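# Hand the bar over to the other gripper

## Task

Move the bar from the gripper now holding it into the opposite gripper without ever resting it on anything; at the end, only the receiving gripper may be holding the bar, and it must grasp the bar at its red end.

## Robot and tools

Robot: two seven-joint Kinova Gen3 arms, left_arm and right_arm, each with a two-finger parallel gripper (pads open up to 50 mm). Scene frame: origin at table-top height, halfway between the nominal arm bases; +x points out over the table, +z up, left_arm sits on the +y side (these names do not match image left/right). Calibrated bases: left_arm at (-0.054, +0.296, +0.045) m, right_arm at (0, -0.431, +0.045) m. A camera stand is fixed behind the arms.

Gripper axes: fingers point along the gripper's +z, and they open and close along its x. end_effector_position is the midpoint between the pads; fingertips extend 17.5 mm past it. Reported end_effector_position (m) and end_effector_quat_wxyz are in the scene frame and may be off by a few cm.

The 18-number row (one flat list covering both arms, every value in [-1, 1]): left dx, dy, dz, rx, ry, rz, left gripper position, force_limit, speed, then the same nine for the right arm. The six pose numbers are an offset, not a pose: they count from that arm's Hand target as it stood when the action or move began, along that Hand target's own axes. Scale: 1.0 = 0.6 m for dx/dy/dz and 180 degrees for the rotation vector rx, ry, rz. Sending the same offset twice moves twice. All zeros re-requests the current Hand target. The three gripper numbers are absolute settings: position +1 fully open, about -0.65 pads touch, -1 means close until blocked; force_limit -1/0/+1 is about 20/102/185 N per pad; speed -1/0/+1 is 20/85/150 mm/s. Both start at +1. To leave a gripper unchanged, resend its last three numbers; a 0 is a real command. A new force or speed only applies after a position change of at least 0.01.

execute_actions(actions, cameras): actions is a list of actions; each action is up to 15 rows, one per 1/30 s step, and the last row repeats to fill 15. Every row counts from the action's start pose. Images return only for an empty actions list or when cameras names them (["all"] for all).

move(target, speed, blend, blocking, cameras): target is one 18-number row or up to 15 rows; every row is an offset from the same starting Hand targets. speed is path top speed in m/s (0.002 to 0.5, default 0.25), one value or one per target; rotation is capped at 2x that in rad/s and at 0.873 rad/s. blend (m) rounds corners between listed targets; 0 stops at each. blocking=false returns after about 0.5 s while motion continues. Paths are straight, ignore obstacles and the other arm, and last 0.5 to 10 s. The result adds a move: line (done, off_target, moving, held, fault) and limits (paced = pose clipped, held = steps withheld by a check, e.g. the inter-arm clearance check). done means at rest within 3 mm and 2 degrees; it says nothing about contact.

wait(seconds 0 to 10), stop() brakes a running move (fingers keep moving), zoom_image(camera, region [x0,y0,x1,y1] px, at most 504x504) on the latest image of cam_head_left, cam_head_right, cam_high, cam_low, cam_left_wrist or cam_right_wrist. clear_fault(arm) releases a reported torque fault. read_manual gives licence text only. finished_scene(scene) ends the scene irreversibly; call it only when the goal holds steadily.

Results: Hand target is the last commanded pose after clipping (orientation is clipped to within 32 degrees of the measured one); grippers often stop short of it, and the next command asks again. object_status: 0 moving, 1 blocked while opening, 2 blocked while closing (a grip), 3 reached position or pads met (likely empty). Confirm a grasp by seeing 2. Opening in mm is about (250 - position_measured) x 0.202. Also shown: Tool commands, joint positions/velocities/torques, Flange force (in gripper axes, includes held weight, noisy), Wrist depth grids (7x7 cells, mm, 164 to 4000, '-' for none), step readings, motor temperatures.

Likely sequence: locate the bar and red end in images, bring the free gripper open to the red end with the bar between its pads, close with -1 and check status 2, then open the original gripper fully and move it clear slowly.

Avoid: dropping the bar or letting it leave the table; releasing it while moving; fast contacts; commanding targets past a firm contact (arms are stiff and push hard); any press between the arms, including closing one gripper on the other's fingers, which can fail the scene; torque faults (joint limits 104.5 N m for the first four, 51.3 N m for the wrist three) and over-temperature from long stretched or loaded holds. Large gripper turns can swing the elbow. Time spent thinking runs the scene clock.

Each tool is called as name(argument=value, ...), one argument or row to a line, values as JSON.

## Session

execute_actions(
  actions=[],
)

Scene clock: 0.00 s.
left_arm: end_effector_position=(+0.3956, +0.2809, +0.2250) position_measured=3 object_status=3 end_effector_quat_wxyz=(+0.000, +0.719, +0.695, +0.000) | right_arm: end_effector_position=(+0.4088, -0.1605, +0.2571) position_measured=107 object_status=3 end_effector_quat_wxyz=(-0.157, +0.981, +0.082, -0.085)
Joint positions: left_arm=[-0.055 0.432 0 1.657 0 1.053 1.516] | right_arm=[-0.495 0.539 0.175 1.448 -0.46 1.279 -0.028]
Joint velocities: within noise
Joint torques (N m): no reading
Motor temperatures (°C): left_arm=[36 32 30 33 38 43 49] | right_arm=[34 34 27 30 40 40 45]
Flange force (N): no reading
Wrist depth (mm): cam_left_wrist=[394 391 390 390 388 385 386 / 393 391 391 390 388 385 385 / 393 393 390 390 388 387 386 / 395 392 391 392 389 389 386 / 395 394 393 390 388 389 387 / 394 394 391 391 390 388 387 / 394 393 392 391 389 388 387] | cam_right_wrist=[548 531 - 175 174 474 463 / 531 515 - 171 171 463 452 / 512 498 - 168 167 449 441 / 496 485 - 165 - 438 428 / 485 471 - - - 428 418 / 469 458 - - - 417 408 / 458 446 - - - 406 398]
Hand target: left_arm +0.3956, +0.2809, +0.2250; +0.000, +0.719, +0.695, +0.000 | right_arm +0.4088, -0.1605, +0.2571; -0.157, +0.981, +0.082, -0.085
Tool commands: left_gripper/position=+1.0 left_gripper/force_limit=+1.0 left_gripper/speed=+1.0 right_gripper/position=+0.137255 right_gripper/force_limit=+1.0 right_gripper/speed=+1.0

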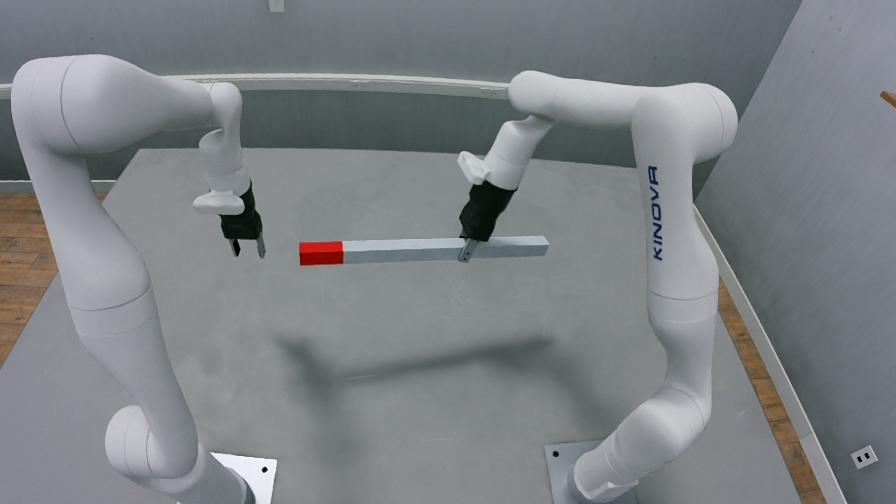

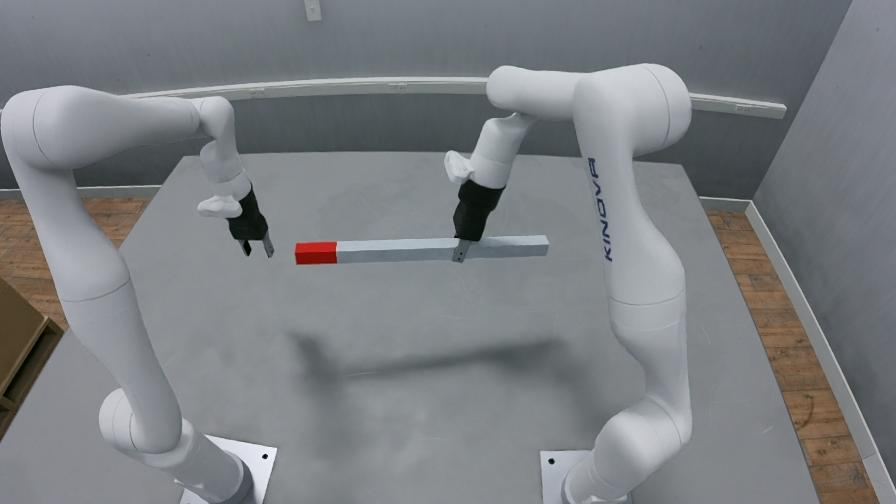

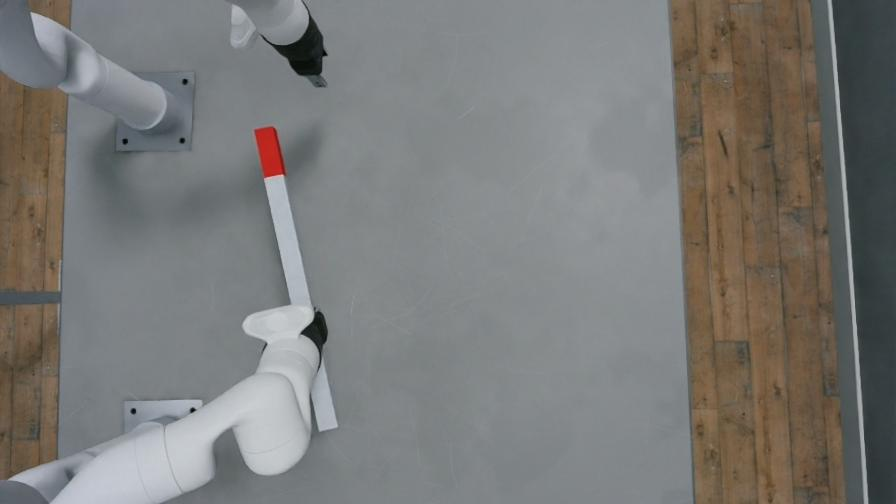

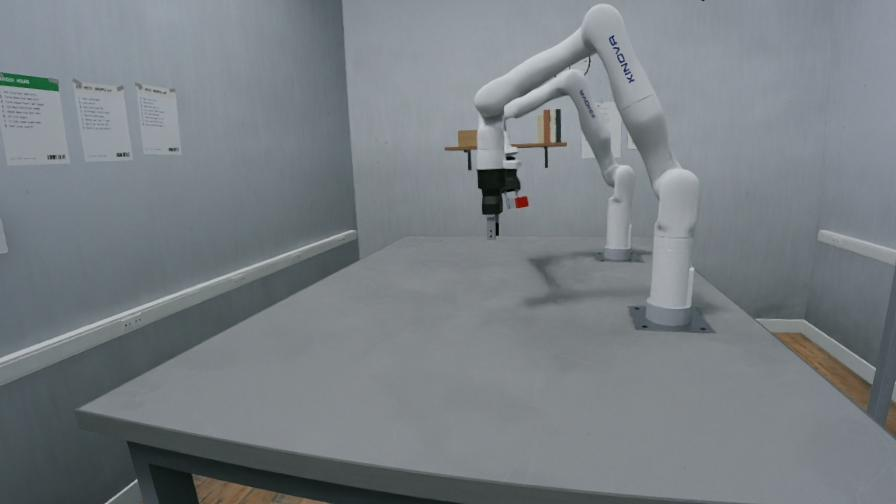

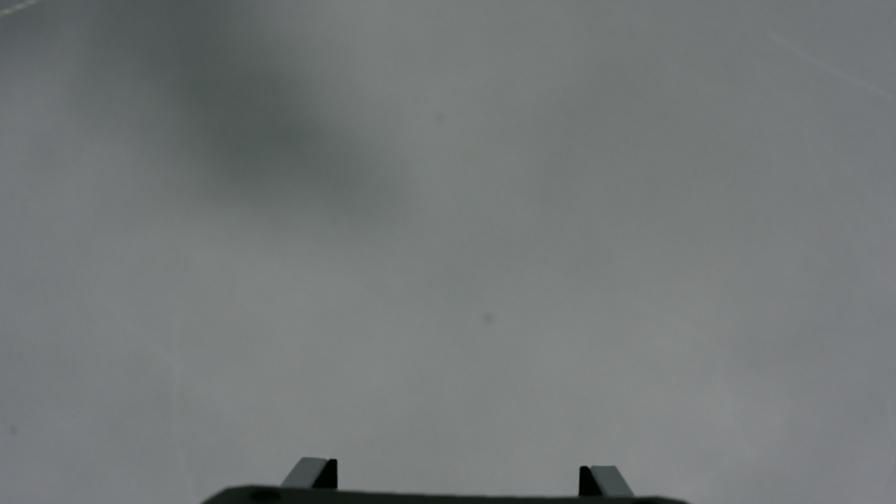

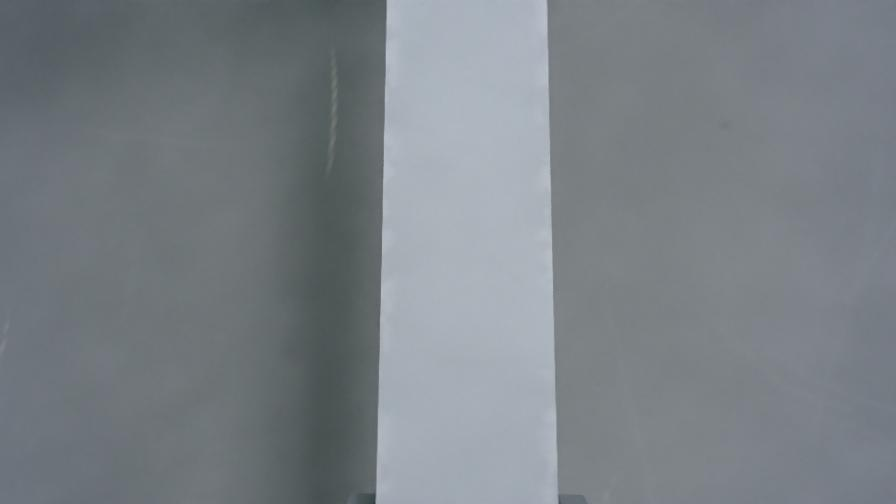

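move(
  target=[
    [0,0,-0.2583,0.0104,0.0284,-0.284,1,1,1,0,0,0,0,0,0,0.137255,1,1],
    [-0.2285,-0.0582,-0.2583,0.0207,0.0567,-0.568,1,1,1,0,0,0,0,0,0,0.137255,1,1],
  ],
  speed=0.44,
  blend=[0.06,0],
  cameras=["cam_left_wrist","cam_head_left","cam_high"],
)

Scene clock: 70.70 s.
left_arm: end_effector_position=(+0.3560, +0.1451, +0.3799) position_measured=3 object_status=3 end_effector_quat_wxyz=(-0.074, -0.092, +0.992, +0.036) | right_arm: end_effector_position=(+0.4088, -0.1605, +0.2571) position_measured=107 object_status=3 end_effector_quat_wxyz=(-0.157, +0.981, +0.082, -0.085)
Joint positions: left_arm=[0.43 0.445 -0.278 1.146 0.094 1.73 3.536] | right_arm=[-0.495 0.539 0.175 1.448 -0.46 1.279 -0.028]
Joint torques (N m): left_arm=[1.94 -19.9 -1.45 -10.12 -0.1 0.27 0] | right_arm=[-1.46 -20.85 1.53 -8.92 -1.57 0.43 0.63]
Flange force (N): left_arm=[-4.2 1.4 2.0] | right_arm=[2.8 1.1 0.5]
Wrist depth (mm): cam_left_wrist=[501 511 520 248 248 549 561 / 506 516 527 527 248 554 562 / 510 520 532 534 248 557 570 / 517 525 534 251 248 560 576 / 517 529 539 248 248 567 578 / 526 533 542 248 248 573 589 / 528 538 547 557 568 582 590] | cam_right_wrist=[544 532 - 175 174 475 463 / 530 516 - 171 171 461 451 / 513 499 - 168 167 448 440 / 497 482 - 165 - 439 428 / 485 472 - - - 429 419 / 469 457 - - - 418 408 / 457 446 - - - 406 399]
Hand target: left_arm +0.3560, +0.1451, +0.3799; -0.074, -0.092, +0.992, +0.036 | right_arm +0.4088, -0.1605, +0.2571; -0.157, +0.981, +0.082, -0.085
Off the commanded pose: left_arm 0.000 m, 0 deg | right_arm 0.000 m, 0 deg.
move: done
Images, in order (width x height): cam_head_left 896x504, cam_high 896x504, cam_left_wrist 896x504.

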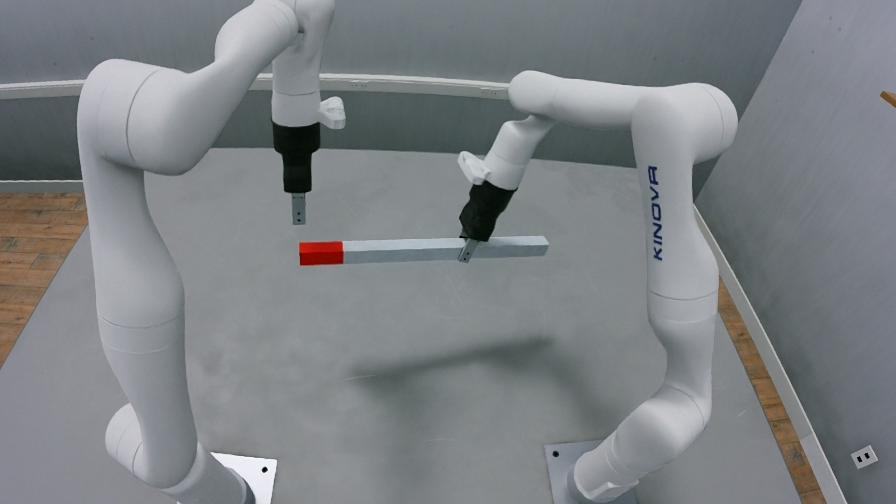

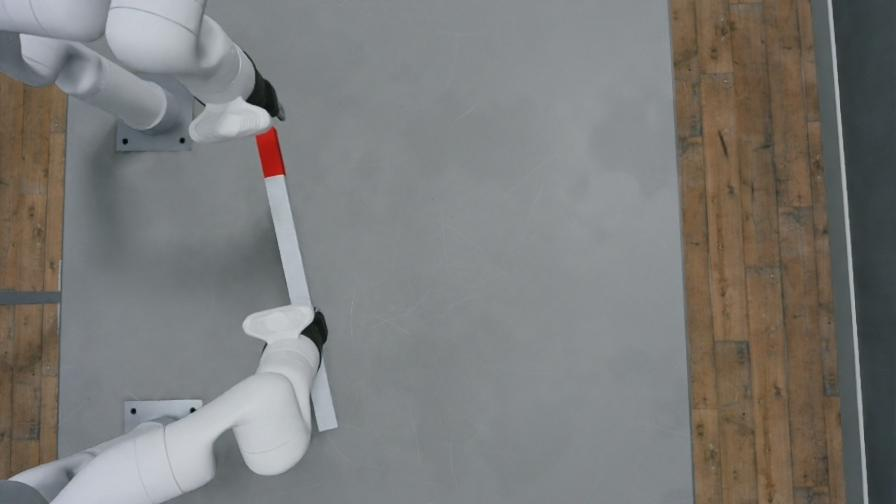

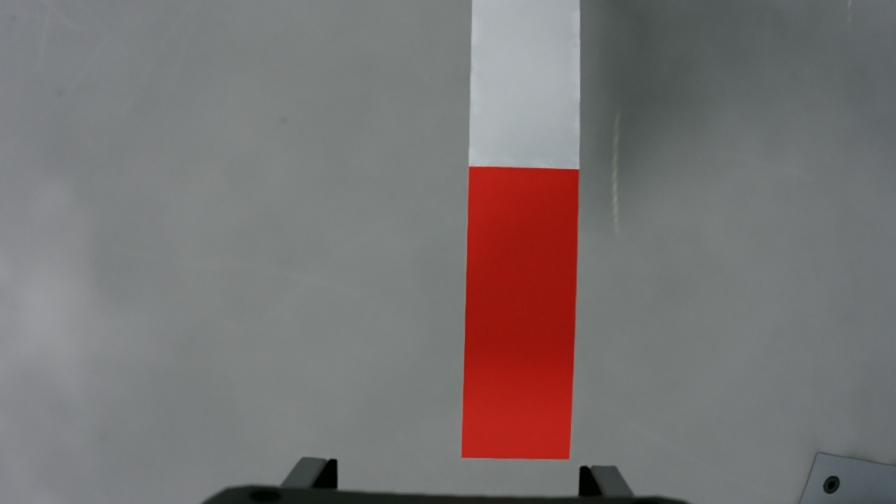

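move(
  target=[
    [0.02583,-0.0662,0.0833,0,0,0,1,1,1,0,0,0,0,0,0,0.137255,1,1],
  ],
  speed=0.2,
  cameras=["cam_left_wrist"],
)

Scene clock: 86.80 s.
left_arm: end_effector_position=(+0.3403, +0.1062, +0.3294) position_measured=3 object_status=3 end_effector_quat_wxyz=(-0.074, -0.092, +0.992, +0.036) | right_arm: end_effector_position=(+0.4088, -0.1605, +0.2571) position_measured=107 object_status=3 end_effector_quat_wxyz=(-0.157, +0.981, +0.082, -0.085)
Joint positions: left_arm=[0.515 0.457 -0.263 1.287 0.106 1.577 3.62] | right_arm=[-0.495 0.539 0.175 1.448 -0.46 1.279 -0.028]
Joint torques (N m): left_arm=[1.89 -19.98 -1.42 -9.96 -0.04 0.2 0.01] | right_arm=[-1.53 -20.83 1.53 -8.96 -1.54 0.38 0.63]
Flange force (N): left_arm=[-4.1 1.1 2.2] | right_arm=[2.7 1.2 0.4]
Wrist depth (mm): cam_left_wrist=[455 463 472 199 492 498 507 / 459 469 476 199 494 503 512 / 464 473 479 199 501 507 516 / 469 477 483 199 503 511 520 / 472 480 485 199 508 513 526 / 476 483 490 199 514 519 533 / 479 488 494 199 517 525 537] | cam_right_wrist=[547 531 - 175 174 474 463 / 529 512 - 171 170 461 452 / 512 499 - 168 167 449 439 / 498 484 - 166 - 438 429 / 484 472 - - - 429 419 / 469 458 - - - 417 409 / 457 446 - - - 406 398]
Hand target: left_arm +0.3402, +0.1061, +0.3294; -0.074, -0.092, +0.992, +0.036 | right_arm +0.4088, -0.1605, +0.2571; -0.157, +0.981, +0.082, -0.085
Off the commanded pose: left_arm 0.000 m, 0 deg | right_arm 0.000 m, 0 deg.
move: done
Images, in order (width x height): cam_left_wrist 896x504.

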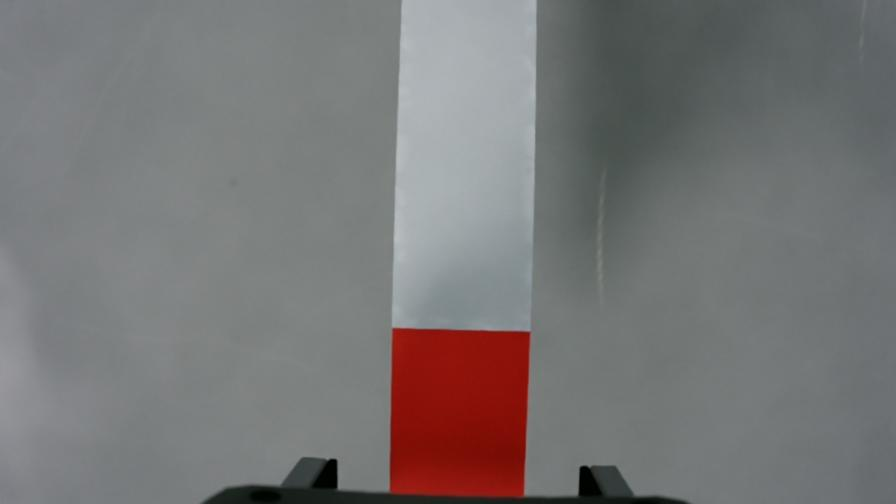

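move(
  target=[
    [0,0,0.0783,0,0,0,1,1,1,0,0,0,0,0,0,0.137255,1,1],
    [0,0,0.0783,0,0,0,-1,1,-0.5,0,0,0,0,0,0,0.137255,1,1],
  ],
  speed=0.12,
  cameras=["cam_left_wrist","cam_head_left"],
)

Scene clock: 96.53 s.
left_arm: end_effector_position=(+0.3330, +0.1089, +0.2831) position_measured=107 object_status=2 end_effector_quat_wxyz=(-0.074, -0.092, +0.992, +0.036) | right_arm: end_effector_position=(+0.4088, -0.1605, +0.2571) position_measured=107 object_status=3 end_effector_quat_wxyz=(-0.157, +0.981, +0.082, -0.085)
Joint positions: left_arm=[0.524 0.467 -0.264 1.425 0.111 1.431 3.612] | right_arm=[-0.495 0.539 0.175 1.448 -0.46 1.279 -0.028]
Joint torques (N m): left_arm=[2.33 -20.28 -1.28 -9.98 -0.13 -0.03 -0.09] | right_arm=[-1.42 -20.25 1.56 -8.77 -1.71 0.75 0.28]
Flange force (N): left_arm=[-4.7 1.5 2.9] | right_arm=[1.5 1.8 0.7]
Wrist depth (mm): cam_left_wrist=[412 422 - - - 452 459 / 416 425 - - - 454 463 / 420 428 - - - 459 466 / 423 432 - - - 462 470 / 427 434 - - - 467 475 / 430 437 - - - 470 484 / 434 441 - - - 475 484] | cam_right_wrist=[547 531 - 175 174 474 463 / 529 514 - 171 170 462 451 / 512 497 - 168 167 450 438 / 498 483 - 166 - 438 429 / 485 472 - - - 428 420 / 470 458 - - - 418 409 / 456 446 - - - 406 399]
Hand target: left_arm +0.3330, +0.1089, +0.2831; -0.074, -0.092, +0.992, +0.036 | right_arm +0.4088, -0.1605, +0.2571; -0.157, +0.981, +0.082, -0.085
Off the commanded pose: left_arm 0.000 m, 0 deg | right_arm 0.000 m, 0 deg.
move: done
Images, in order (width x height): cam_head_left 896x504, cam_left_wrist 896x504.

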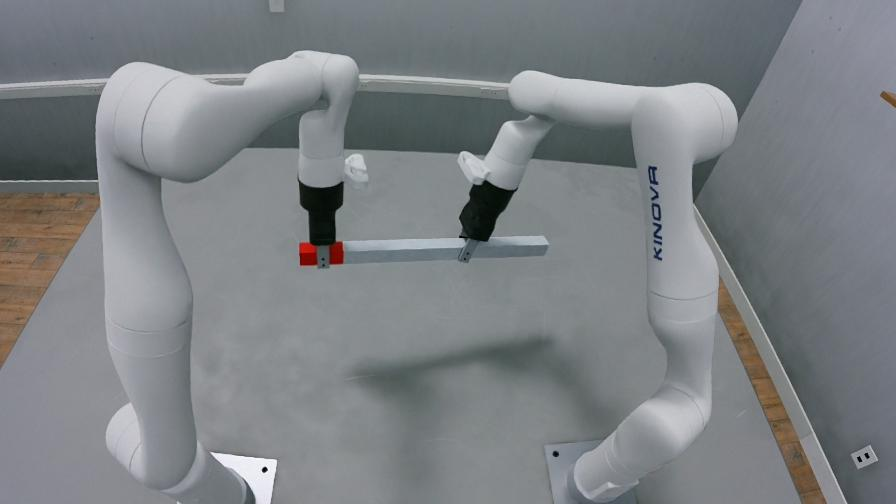

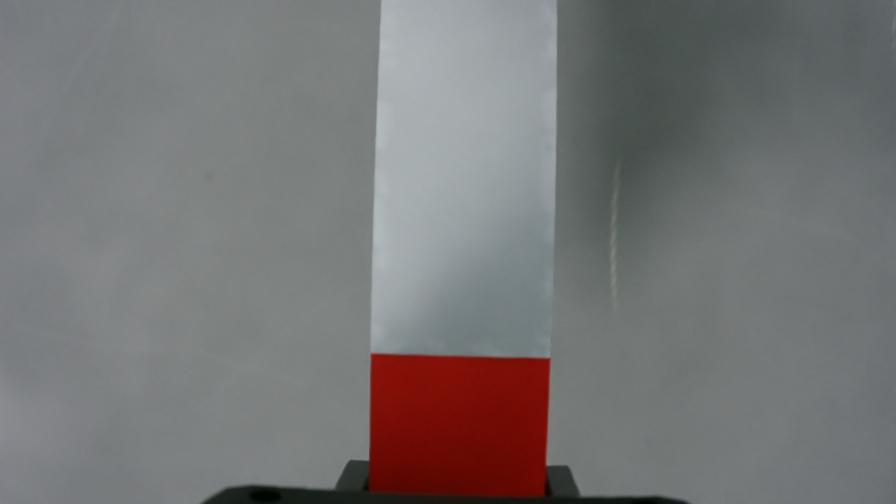

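move(
  target=[
    [0,0,0,0,0,0,-1,1,-0.5,0,0,0,0,0,0,1,1,-0.3],
    [0,0,0,0,0,0,-1,1,-0.5,0,0,-0.1667,0,0,0,1,1,-0.3],
  ],
  speed=0.2,
  cameras=["cam_left_wrist","cam_head_left"],
)

Scene clock: 103.67 s.
left_arm: end_effector_position=(+0.3330, +0.1089, +0.2831) position_measured=107 object_status=2 end_effector_quat_wxyz=(-0.074, -0.092, +0.992, +0.036) | right_arm: end_effector_position=(+0.4281, -0.1899, +0.3507) position_measured=3 object_status=3 end_effector_quat_wxyz=(-0.157, +0.981, +0.082, -0.085)
Joint positions: left_arm=[0.524 0.467 -0.264 1.425 0.111 1.432 3.612] | right_arm=[-0.434 0.501 0.202 1.204 -0.437 1.565 -0.07]
Joint torques (N m): left_arm=[1.88 -21.54 -1.4 -10.64 0.51 0.11 -0.1] | right_arm=[-1.5 -19.23 1.83 -8.87 -1.17 0.22 0.63]
Flange force (N): left_arm=[-4.5 0.8 5.6] | right_arm=[2.0 0.1 -2.8]
Wrist depth (mm): cam_left_wrist=[412 420 - - - 451 458 / 417 425 - - - 455 462 / 420 428 - - - 459 467 / 424 432 - - - 462 470 / 426 436 - - - 467 478 / 429 439 - - - 470 480 / 435 442 - - - 477 483] | cam_right_wrist=[668 646 632 281 593 581 564 / 645 627 609 276 578 561 549 / 624 608 593 270 560 548 534 / 609 592 578 267 546 534 521 / 588 575 560 261 527 521 510 / 570 559 544 256 513 507 496 / 557 543 530 252 503 496 486]
Hand target: left_arm +0.3330, +0.1089, +0.2831; -0.074, -0.092, +0.992, +0.036 | right_arm +0.4281, -0.1899, +0.3507; -0.157, +0.981, +0.082, -0.085
Off the commanded pose: left_arm 0.000 m, 0 deg | right_arm 0.000 m, 0 deg.
move: done
Images, in order (width x height): cam_head_left 896x504, cam_left_wrist 896x504.

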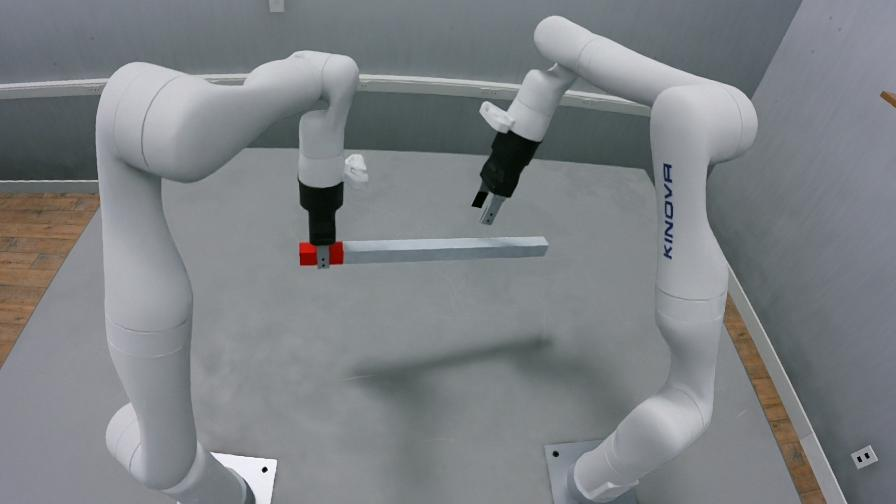

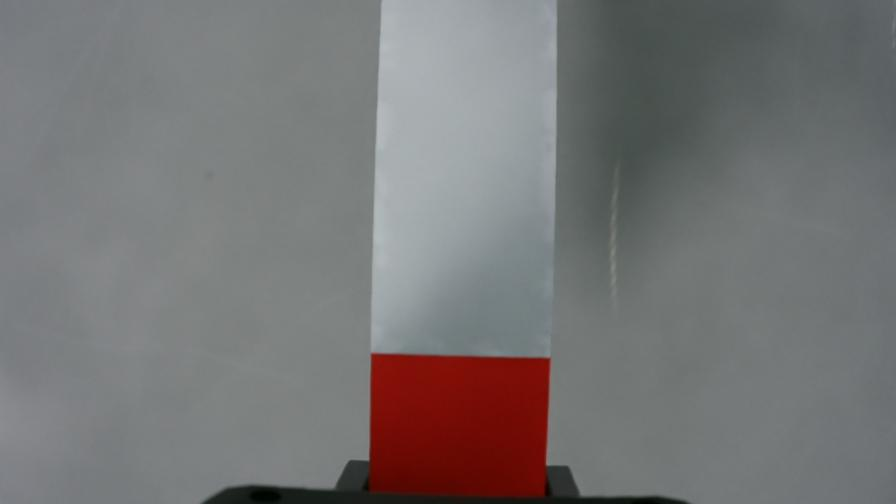

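The left gripper alone now holds the bar by its red end, and the right gripper is clear.

finished_scene(
  scene=1,
)

The scene is finished: the task was done.


## Next scene

The same job, from a new start.

execute_actions(
  actions=[],
)

Scene clock: 0.00 s.
left_arm: end_effector_position=(+0.3956, +0.2809, +0.2250) position_measured=3 object_status=3 end_effector_quat_wxyz=(+0.000, +0.719, +0.695, +0.000) | right_arm: end_effector_position=(+0.4316, -0.1438, +0.2140) position_measured=107 object_status=3 end_effector_quat_wxyz=(+0.028, +0.997, -0.040, +0.059)
Joint positions: left_arm=[-0.055 0.432 0 1.657 0 1.053 1.516] | right_arm=[-0.934 0.575 0.382 1.512 -0.102 1.032 -0.66]
Joint velocities: within noise
Joint torques (N m): no reading
Motor temperatures (°C): left_arm=[36 32 30 33 38 43 49] | right_arm=[34 33 27 29 39 40 45]
Flange force (N): no reading
Wrist depth (mm): cam_left_wrist=[393 391 390 389 388 387 384 / 394 392 391 389 387 386 385 / 393 393 390 390 387 386 385 / 394 393 391 391 388 388 386 / 394 394 392 392 389 387 386 / 395 394 392 390 391 388 387 / 395 394 393 391 389 388 388] | cam_right_wrist=[356 362 - - - 380 385 / 358 363 - - - 381 385 / 359 364 - - - 383 386 / 361 365 - - - 384 388 / 362 366 - - - 385 390 / 364 368 - - - 386 391 / 365 369 - - - 388 392]
Hand target: left_arm +0.3956, +0.2809, +0.2250; +0.000, +0.719, +0.695, +0.000 | right_arm +0.4316, -0.1438, +0.2140; +0.028, +0.997, -0.040, +0.059
Tool commands: left_gripper/position=+1.0 left_gripper/force_limit=+1.0 left_gripper/speed=+1.0 right_gripper/position=+0.137255 right_gripper/force_limit=+1.0 right_gripper/speed=+1.0

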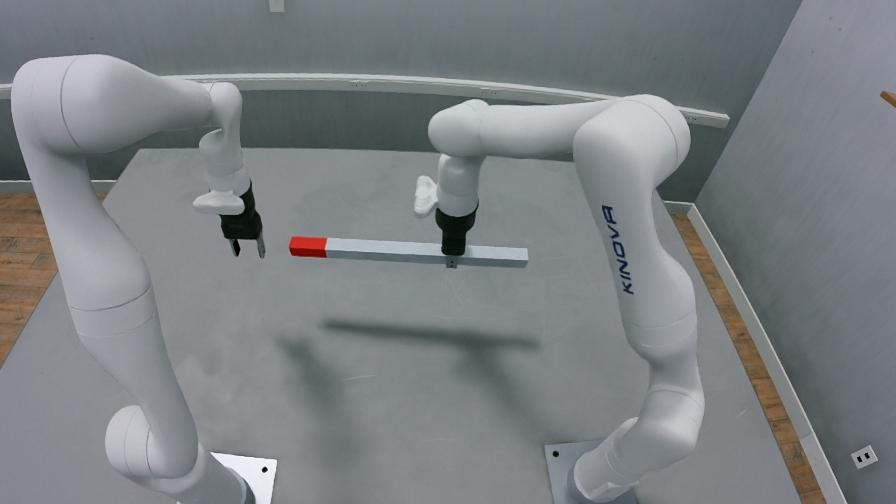

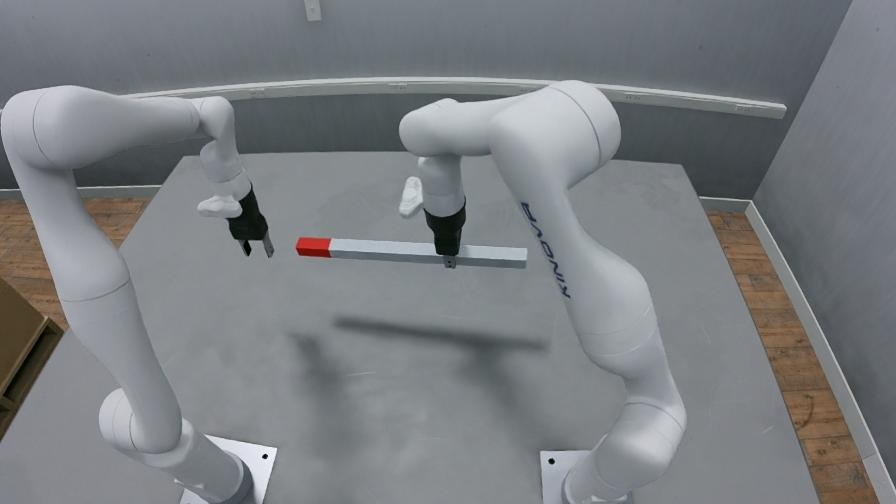

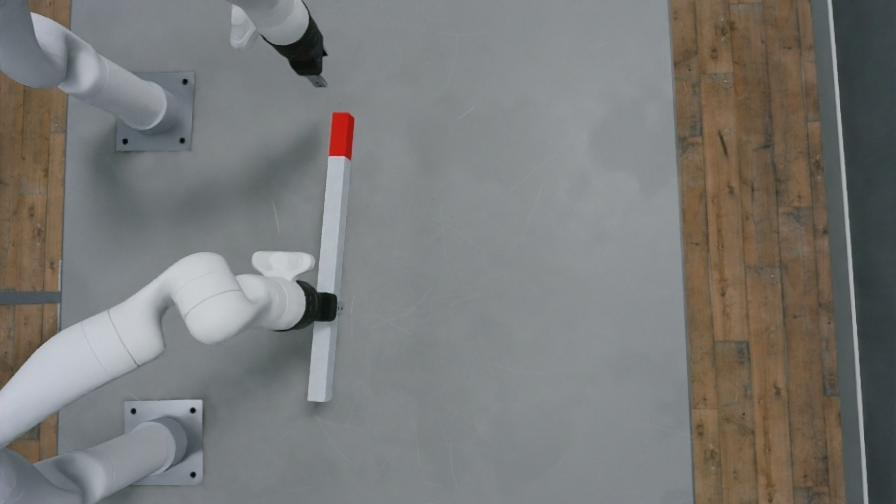

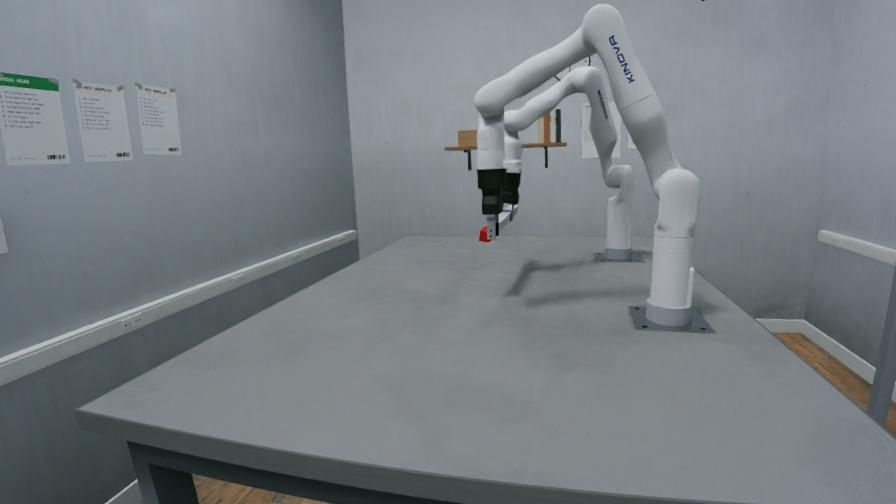

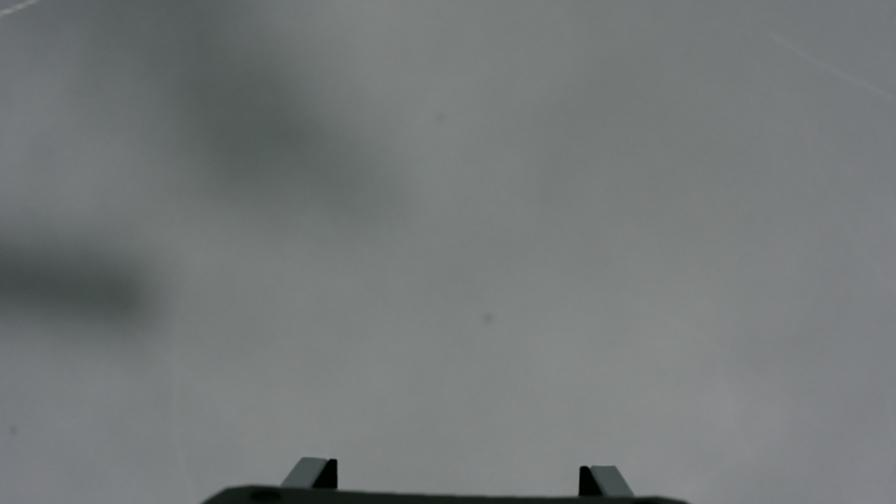

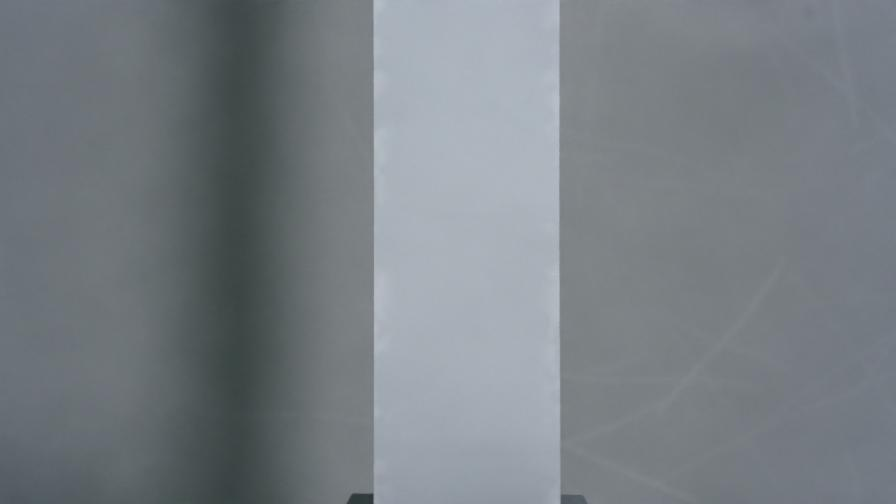

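move(
  target=[
    [0,0,-0.125,-0.008,-0.0215,-0.2421,1,1,1,0,0,0,0,0,0,0.137255,1,1],
    [-0.2432,0.0507,-0.0767,-0.0161,-0.043,-0.4843,1,1,1,0,0,0,0,0,0,0.137255,1,1],
  ],
  speed=0.44,
  blend=[0.04,0],
  cameras=["cam_left_wrist","cam_head_left"],
)

Scene clock: 27.73 s.
left_arm: end_effector_position=(+0.4210, +0.1341, +0.2710) position_measured=3 object_status=3 end_effector_quat_wxyz=(+0.059, +0.040, +0.997, -0.028) | right_arm: end_effector_position=(+0.4316, -0.1438, +0.2140) position_measured=107 object_status=3 end_effector_quat_wxyz=(+0.028, +0.997, -0.040, +0.059)
Joint positions: left_arm=[0.379 0.416 -0.224 1.537 0.142 1.076 3.214] | right_arm=[-0.934 0.575 0.382 1.512 -0.102 1.032 -0.66]
Joint torques (N m): left_arm=[1.77 -19.74 -1.28 -10.48 0.14 -0.77 0.02] | right_arm=[-1.46 -20.82 3.92 -9.15 0.23 -0.68 0.56]
Flange force (N): left_arm=[-2.1 3.3 3.7] | right_arm=[3.3 -1.1 2.2]
Wrist depth (mm): cam_left_wrist=[478 467 458 223 435 428 419 / 475 461 454 224 433 428 420 / 472 461 453 224 431 426 417 / 472 461 452 224 430 423 416 / 467 459 448 224 427 422 413 / 469 458 449 224 426 424 411 / 466 454 446 225 426 421 410] | cam_right_wrist=[357 361 - - - 380 384 / 358 363 - - - 381 384 / 360 364 - - - 383 386 / 361 365 - - - 385 388 / 362 366 - - - 385 389 / 364 368 - - - 388 390 / 365 369 - - - 388 392]
Hand target: left_arm +0.4210, +0.1341, +0.2710; +0.059, +0.040, +0.997, -0.028 | right_arm +0.4316, -0.1438, +0.2140; +0.028, +0.997, -0.040, +0.059
Off the commanded pose: left_arm 0.000 m, 0 deg | right_arm 0.000 m, 0 deg.
move: done
Images, in order (width x height): cam_head_left 896x504, cam_left_wrist 896x504.

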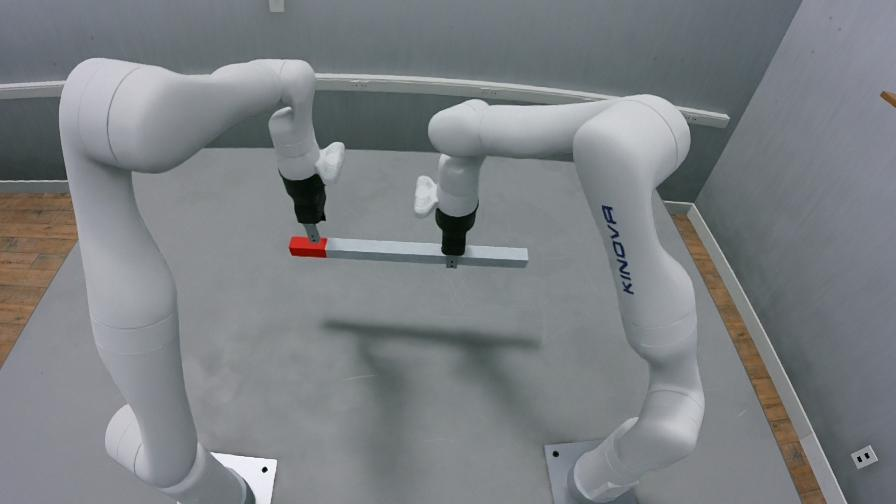

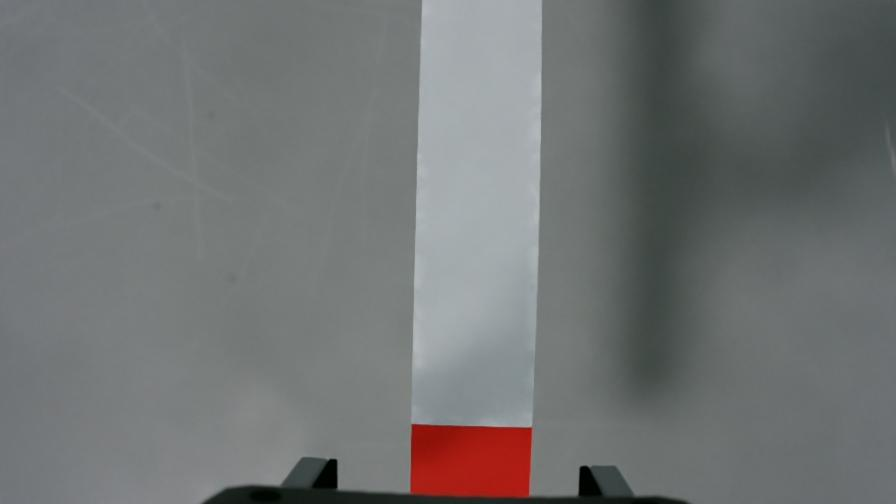

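move(
  target=[
    [0.005,0.0333,0.0417,0,0,0,1,1,1,0,0,0,0,0,0,0.137255,1,1],
    [0.005,0.0333,0.1225,0,0,0,1,1,1,0,0,0,0,0,0,0.137255,1,1],
    [0.005,0.0333,0.1225,0,0,0,-1,1,-0.5,0,0,0,0,0,0,0.137255,1,1],
  ],
  speed=0.15,
  blend=[0.012,0,0],
  cameras=["cam_left_wrist","cam_head_left"],
)

Scene clock: 39.83 s.
left_arm: end_effector_position=(+0.4282, +0.1497, +0.1967) position_measured=107 object_status=2 end_effector_quat_wxyz=(+0.059, +0.040, +0.997, -0.028) | right_arm: end_effector_position=(+0.4316, -0.1438, +0.2140) position_measured=107 object_status=3 end_effector_quat_wxyz=(+0.028, +0.997, -0.040, +0.059)
Joint positions: left_arm=[0.335 0.503 -0.214 1.66 0.185 0.871 3.136] | right_arm=[-0.934 0.575 0.382 1.512 -0.102 1.032 -0.66]
Joint torques (N m): left_arm=[1.99 -20.76 -1.37 -9.8 0.05 -1.09 -0.04] | right_arm=[-1.26 -20.72 3.89 -9.05 0.01 -0.51 0.44]
Flange force (N): left_arm=[-1.8 4.2 4.3] | right_arm=[2.9 -0.9 2.3]
Wrist depth (mm): cam_left_wrist=[396 388 - - - 356 350 / 396 385 - - - 356 347 / 395 385 - - - 353 346 / 392 383 - - - 352 345 / 390 381 - - - 351 344 / 388 380 - - - 351 342 / 388 378 - - - 348 340] | cam_right_wrist=[357 362 - - - 380 384 / 358 362 - - - 381 385 / 360 363 - - - 383 387 / 361 365 - - - 384 388 / 362 366 - - - 385 390 / 363 367 - - - 387 392 / 366 369 - - - 388 392]
Hand target: left_arm +0.4282, +0.1497, +0.1967; +0.059, +0.041, +0.997, -0.028 | right_arm +0.4316, -0.1438, +0.2140; +0.028, +0.997, -0.040, +0.059
Off the commanded pose: left_arm 0.000 m, 0 deg | right_arm 0.000 m, 0 deg.
move: done
Images, in order (width x height): cam_head_left 896x504, cam_left_wrist 896x504.

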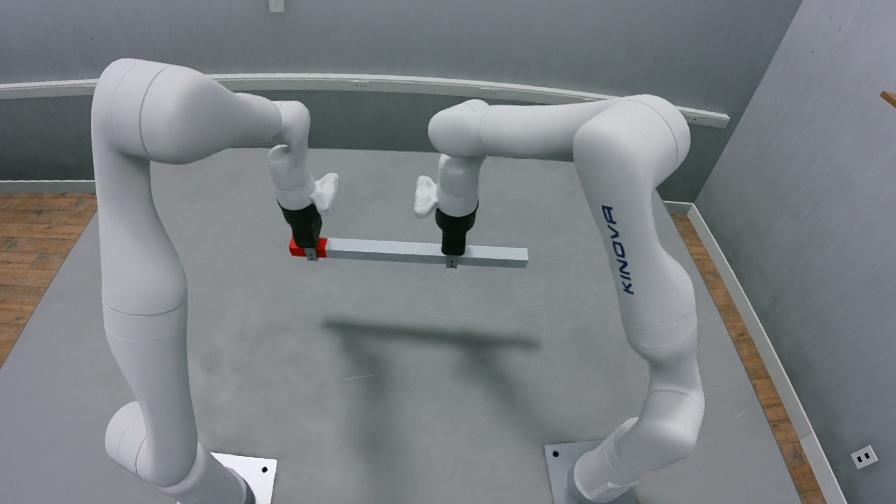

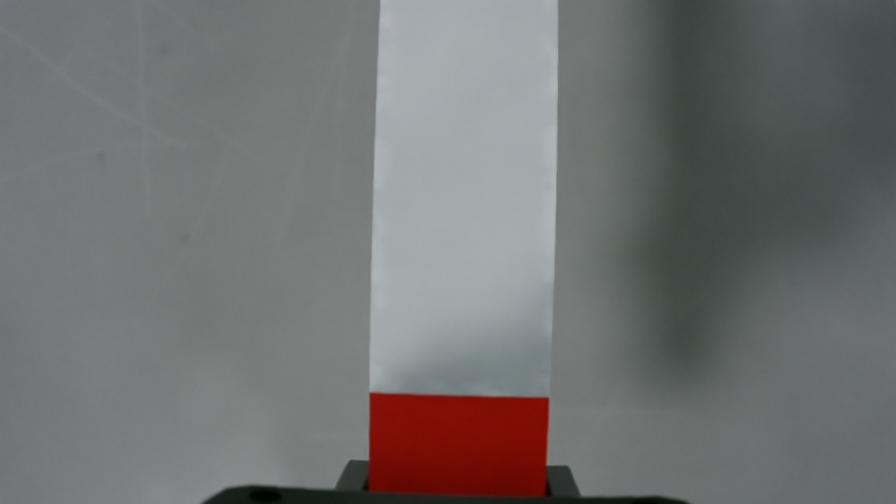

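move(
  target=[
    [0,0,0,0,0,0,-1,1,-0.5,0,0,0,0,0,0,1,1,-0.3],
    [0,0,0,0,0,0,-1,1,-0.5,0,0,-0.1667,0,0,0,1,1,-0.3],
  ],
  speed=0.2,
  cameras=["cam_left_wrist","cam_head_left"],
)

Scene clock: 44.50 s.
left_arm: end_effector_position=(+0.4282, +0.1497, +0.1967) position_measured=107 object_status=2 end_effector_quat_wxyz=(+0.059, +0.040, +0.997, -0.028) | right_arm: end_effector_position=(+0.4201, -0.1377, +0.3132) position_measured=3 object_status=3 end_effector_quat_wxyz=(+0.028, +0.997, -0.040, +0.059)
Joint positions: left_arm=[0.335 0.503 -0.214 1.66 0.185 0.871 3.136] | right_arm=[-0.969 0.479 0.406 1.333 -0.069 1.305 -0.688]
Joint torques (N m): left_arm=[1.91 -22.11 -1.17 -10.45 0.65 -0.85 0.07] | right_arm=[-1.55 -18.21 3.38 -9.08 0.32 -0.45 0.56]
Flange force (N): left_arm=[-1.3 4.3 7.3] | right_arm=[3.5 -1.0 -1.5]
Wrist depth (mm): cam_left_wrist=[396 387 - - - 356 348 / 395 385 - - - 355 346 / 393 383 - - - 352 346 / 392 384 - - - 352 344 / 390 381 - - - 350 344 / 389 380 - - - 351 342 / 387 379 - - - 348 340] | cam_right_wrist=[454 458 462 252 475 481 486 / 454 458 464 252 477 483 488 / 456 460 467 252 479 485 491 / 458 464 468 252 480 486 492 / 459 464 469 252 482 488 494 / 460 467 471 252 485 489 497 / 461 467 474 252 486 492 497]
Hand target: left_arm +0.4282, +0.1497, +0.1967; +0.059, +0.040, +0.997, -0.028 | right_arm +0.4202, -0.1378, +0.3132; +0.028, +0.997, -0.040, +0.059
Off the commanded pose: left_arm 0.000 m, 0 deg | right_arm 0.000 m, 0 deg.
move: done
Images, in order (width x height): cam_head_left 896x504, cam_left_wrist 896x504.

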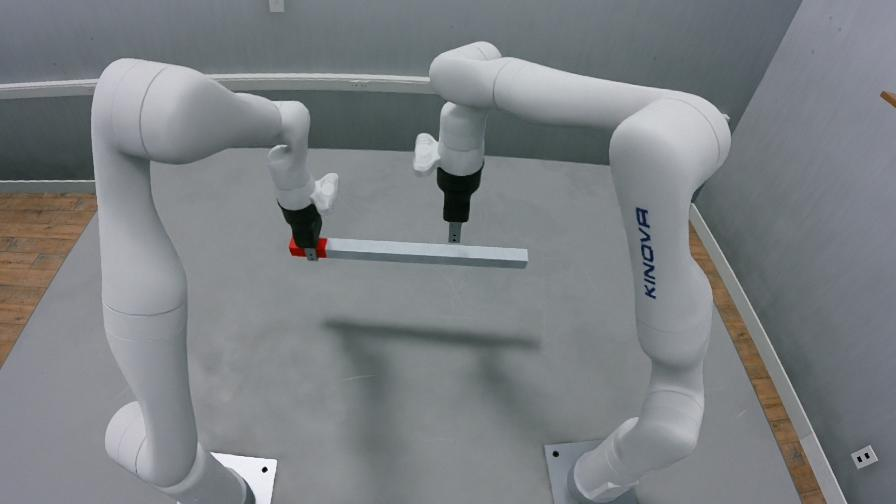

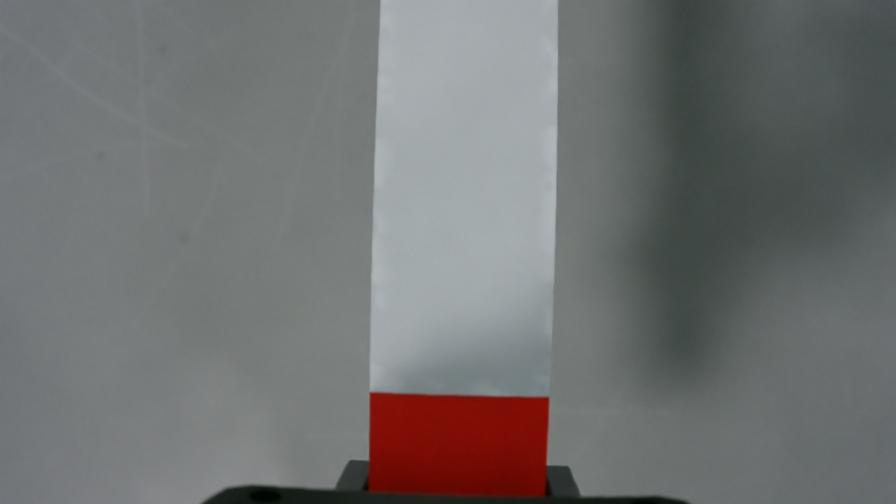

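finished_scene(
  scene=2,
)

The scene is finished: the task was done.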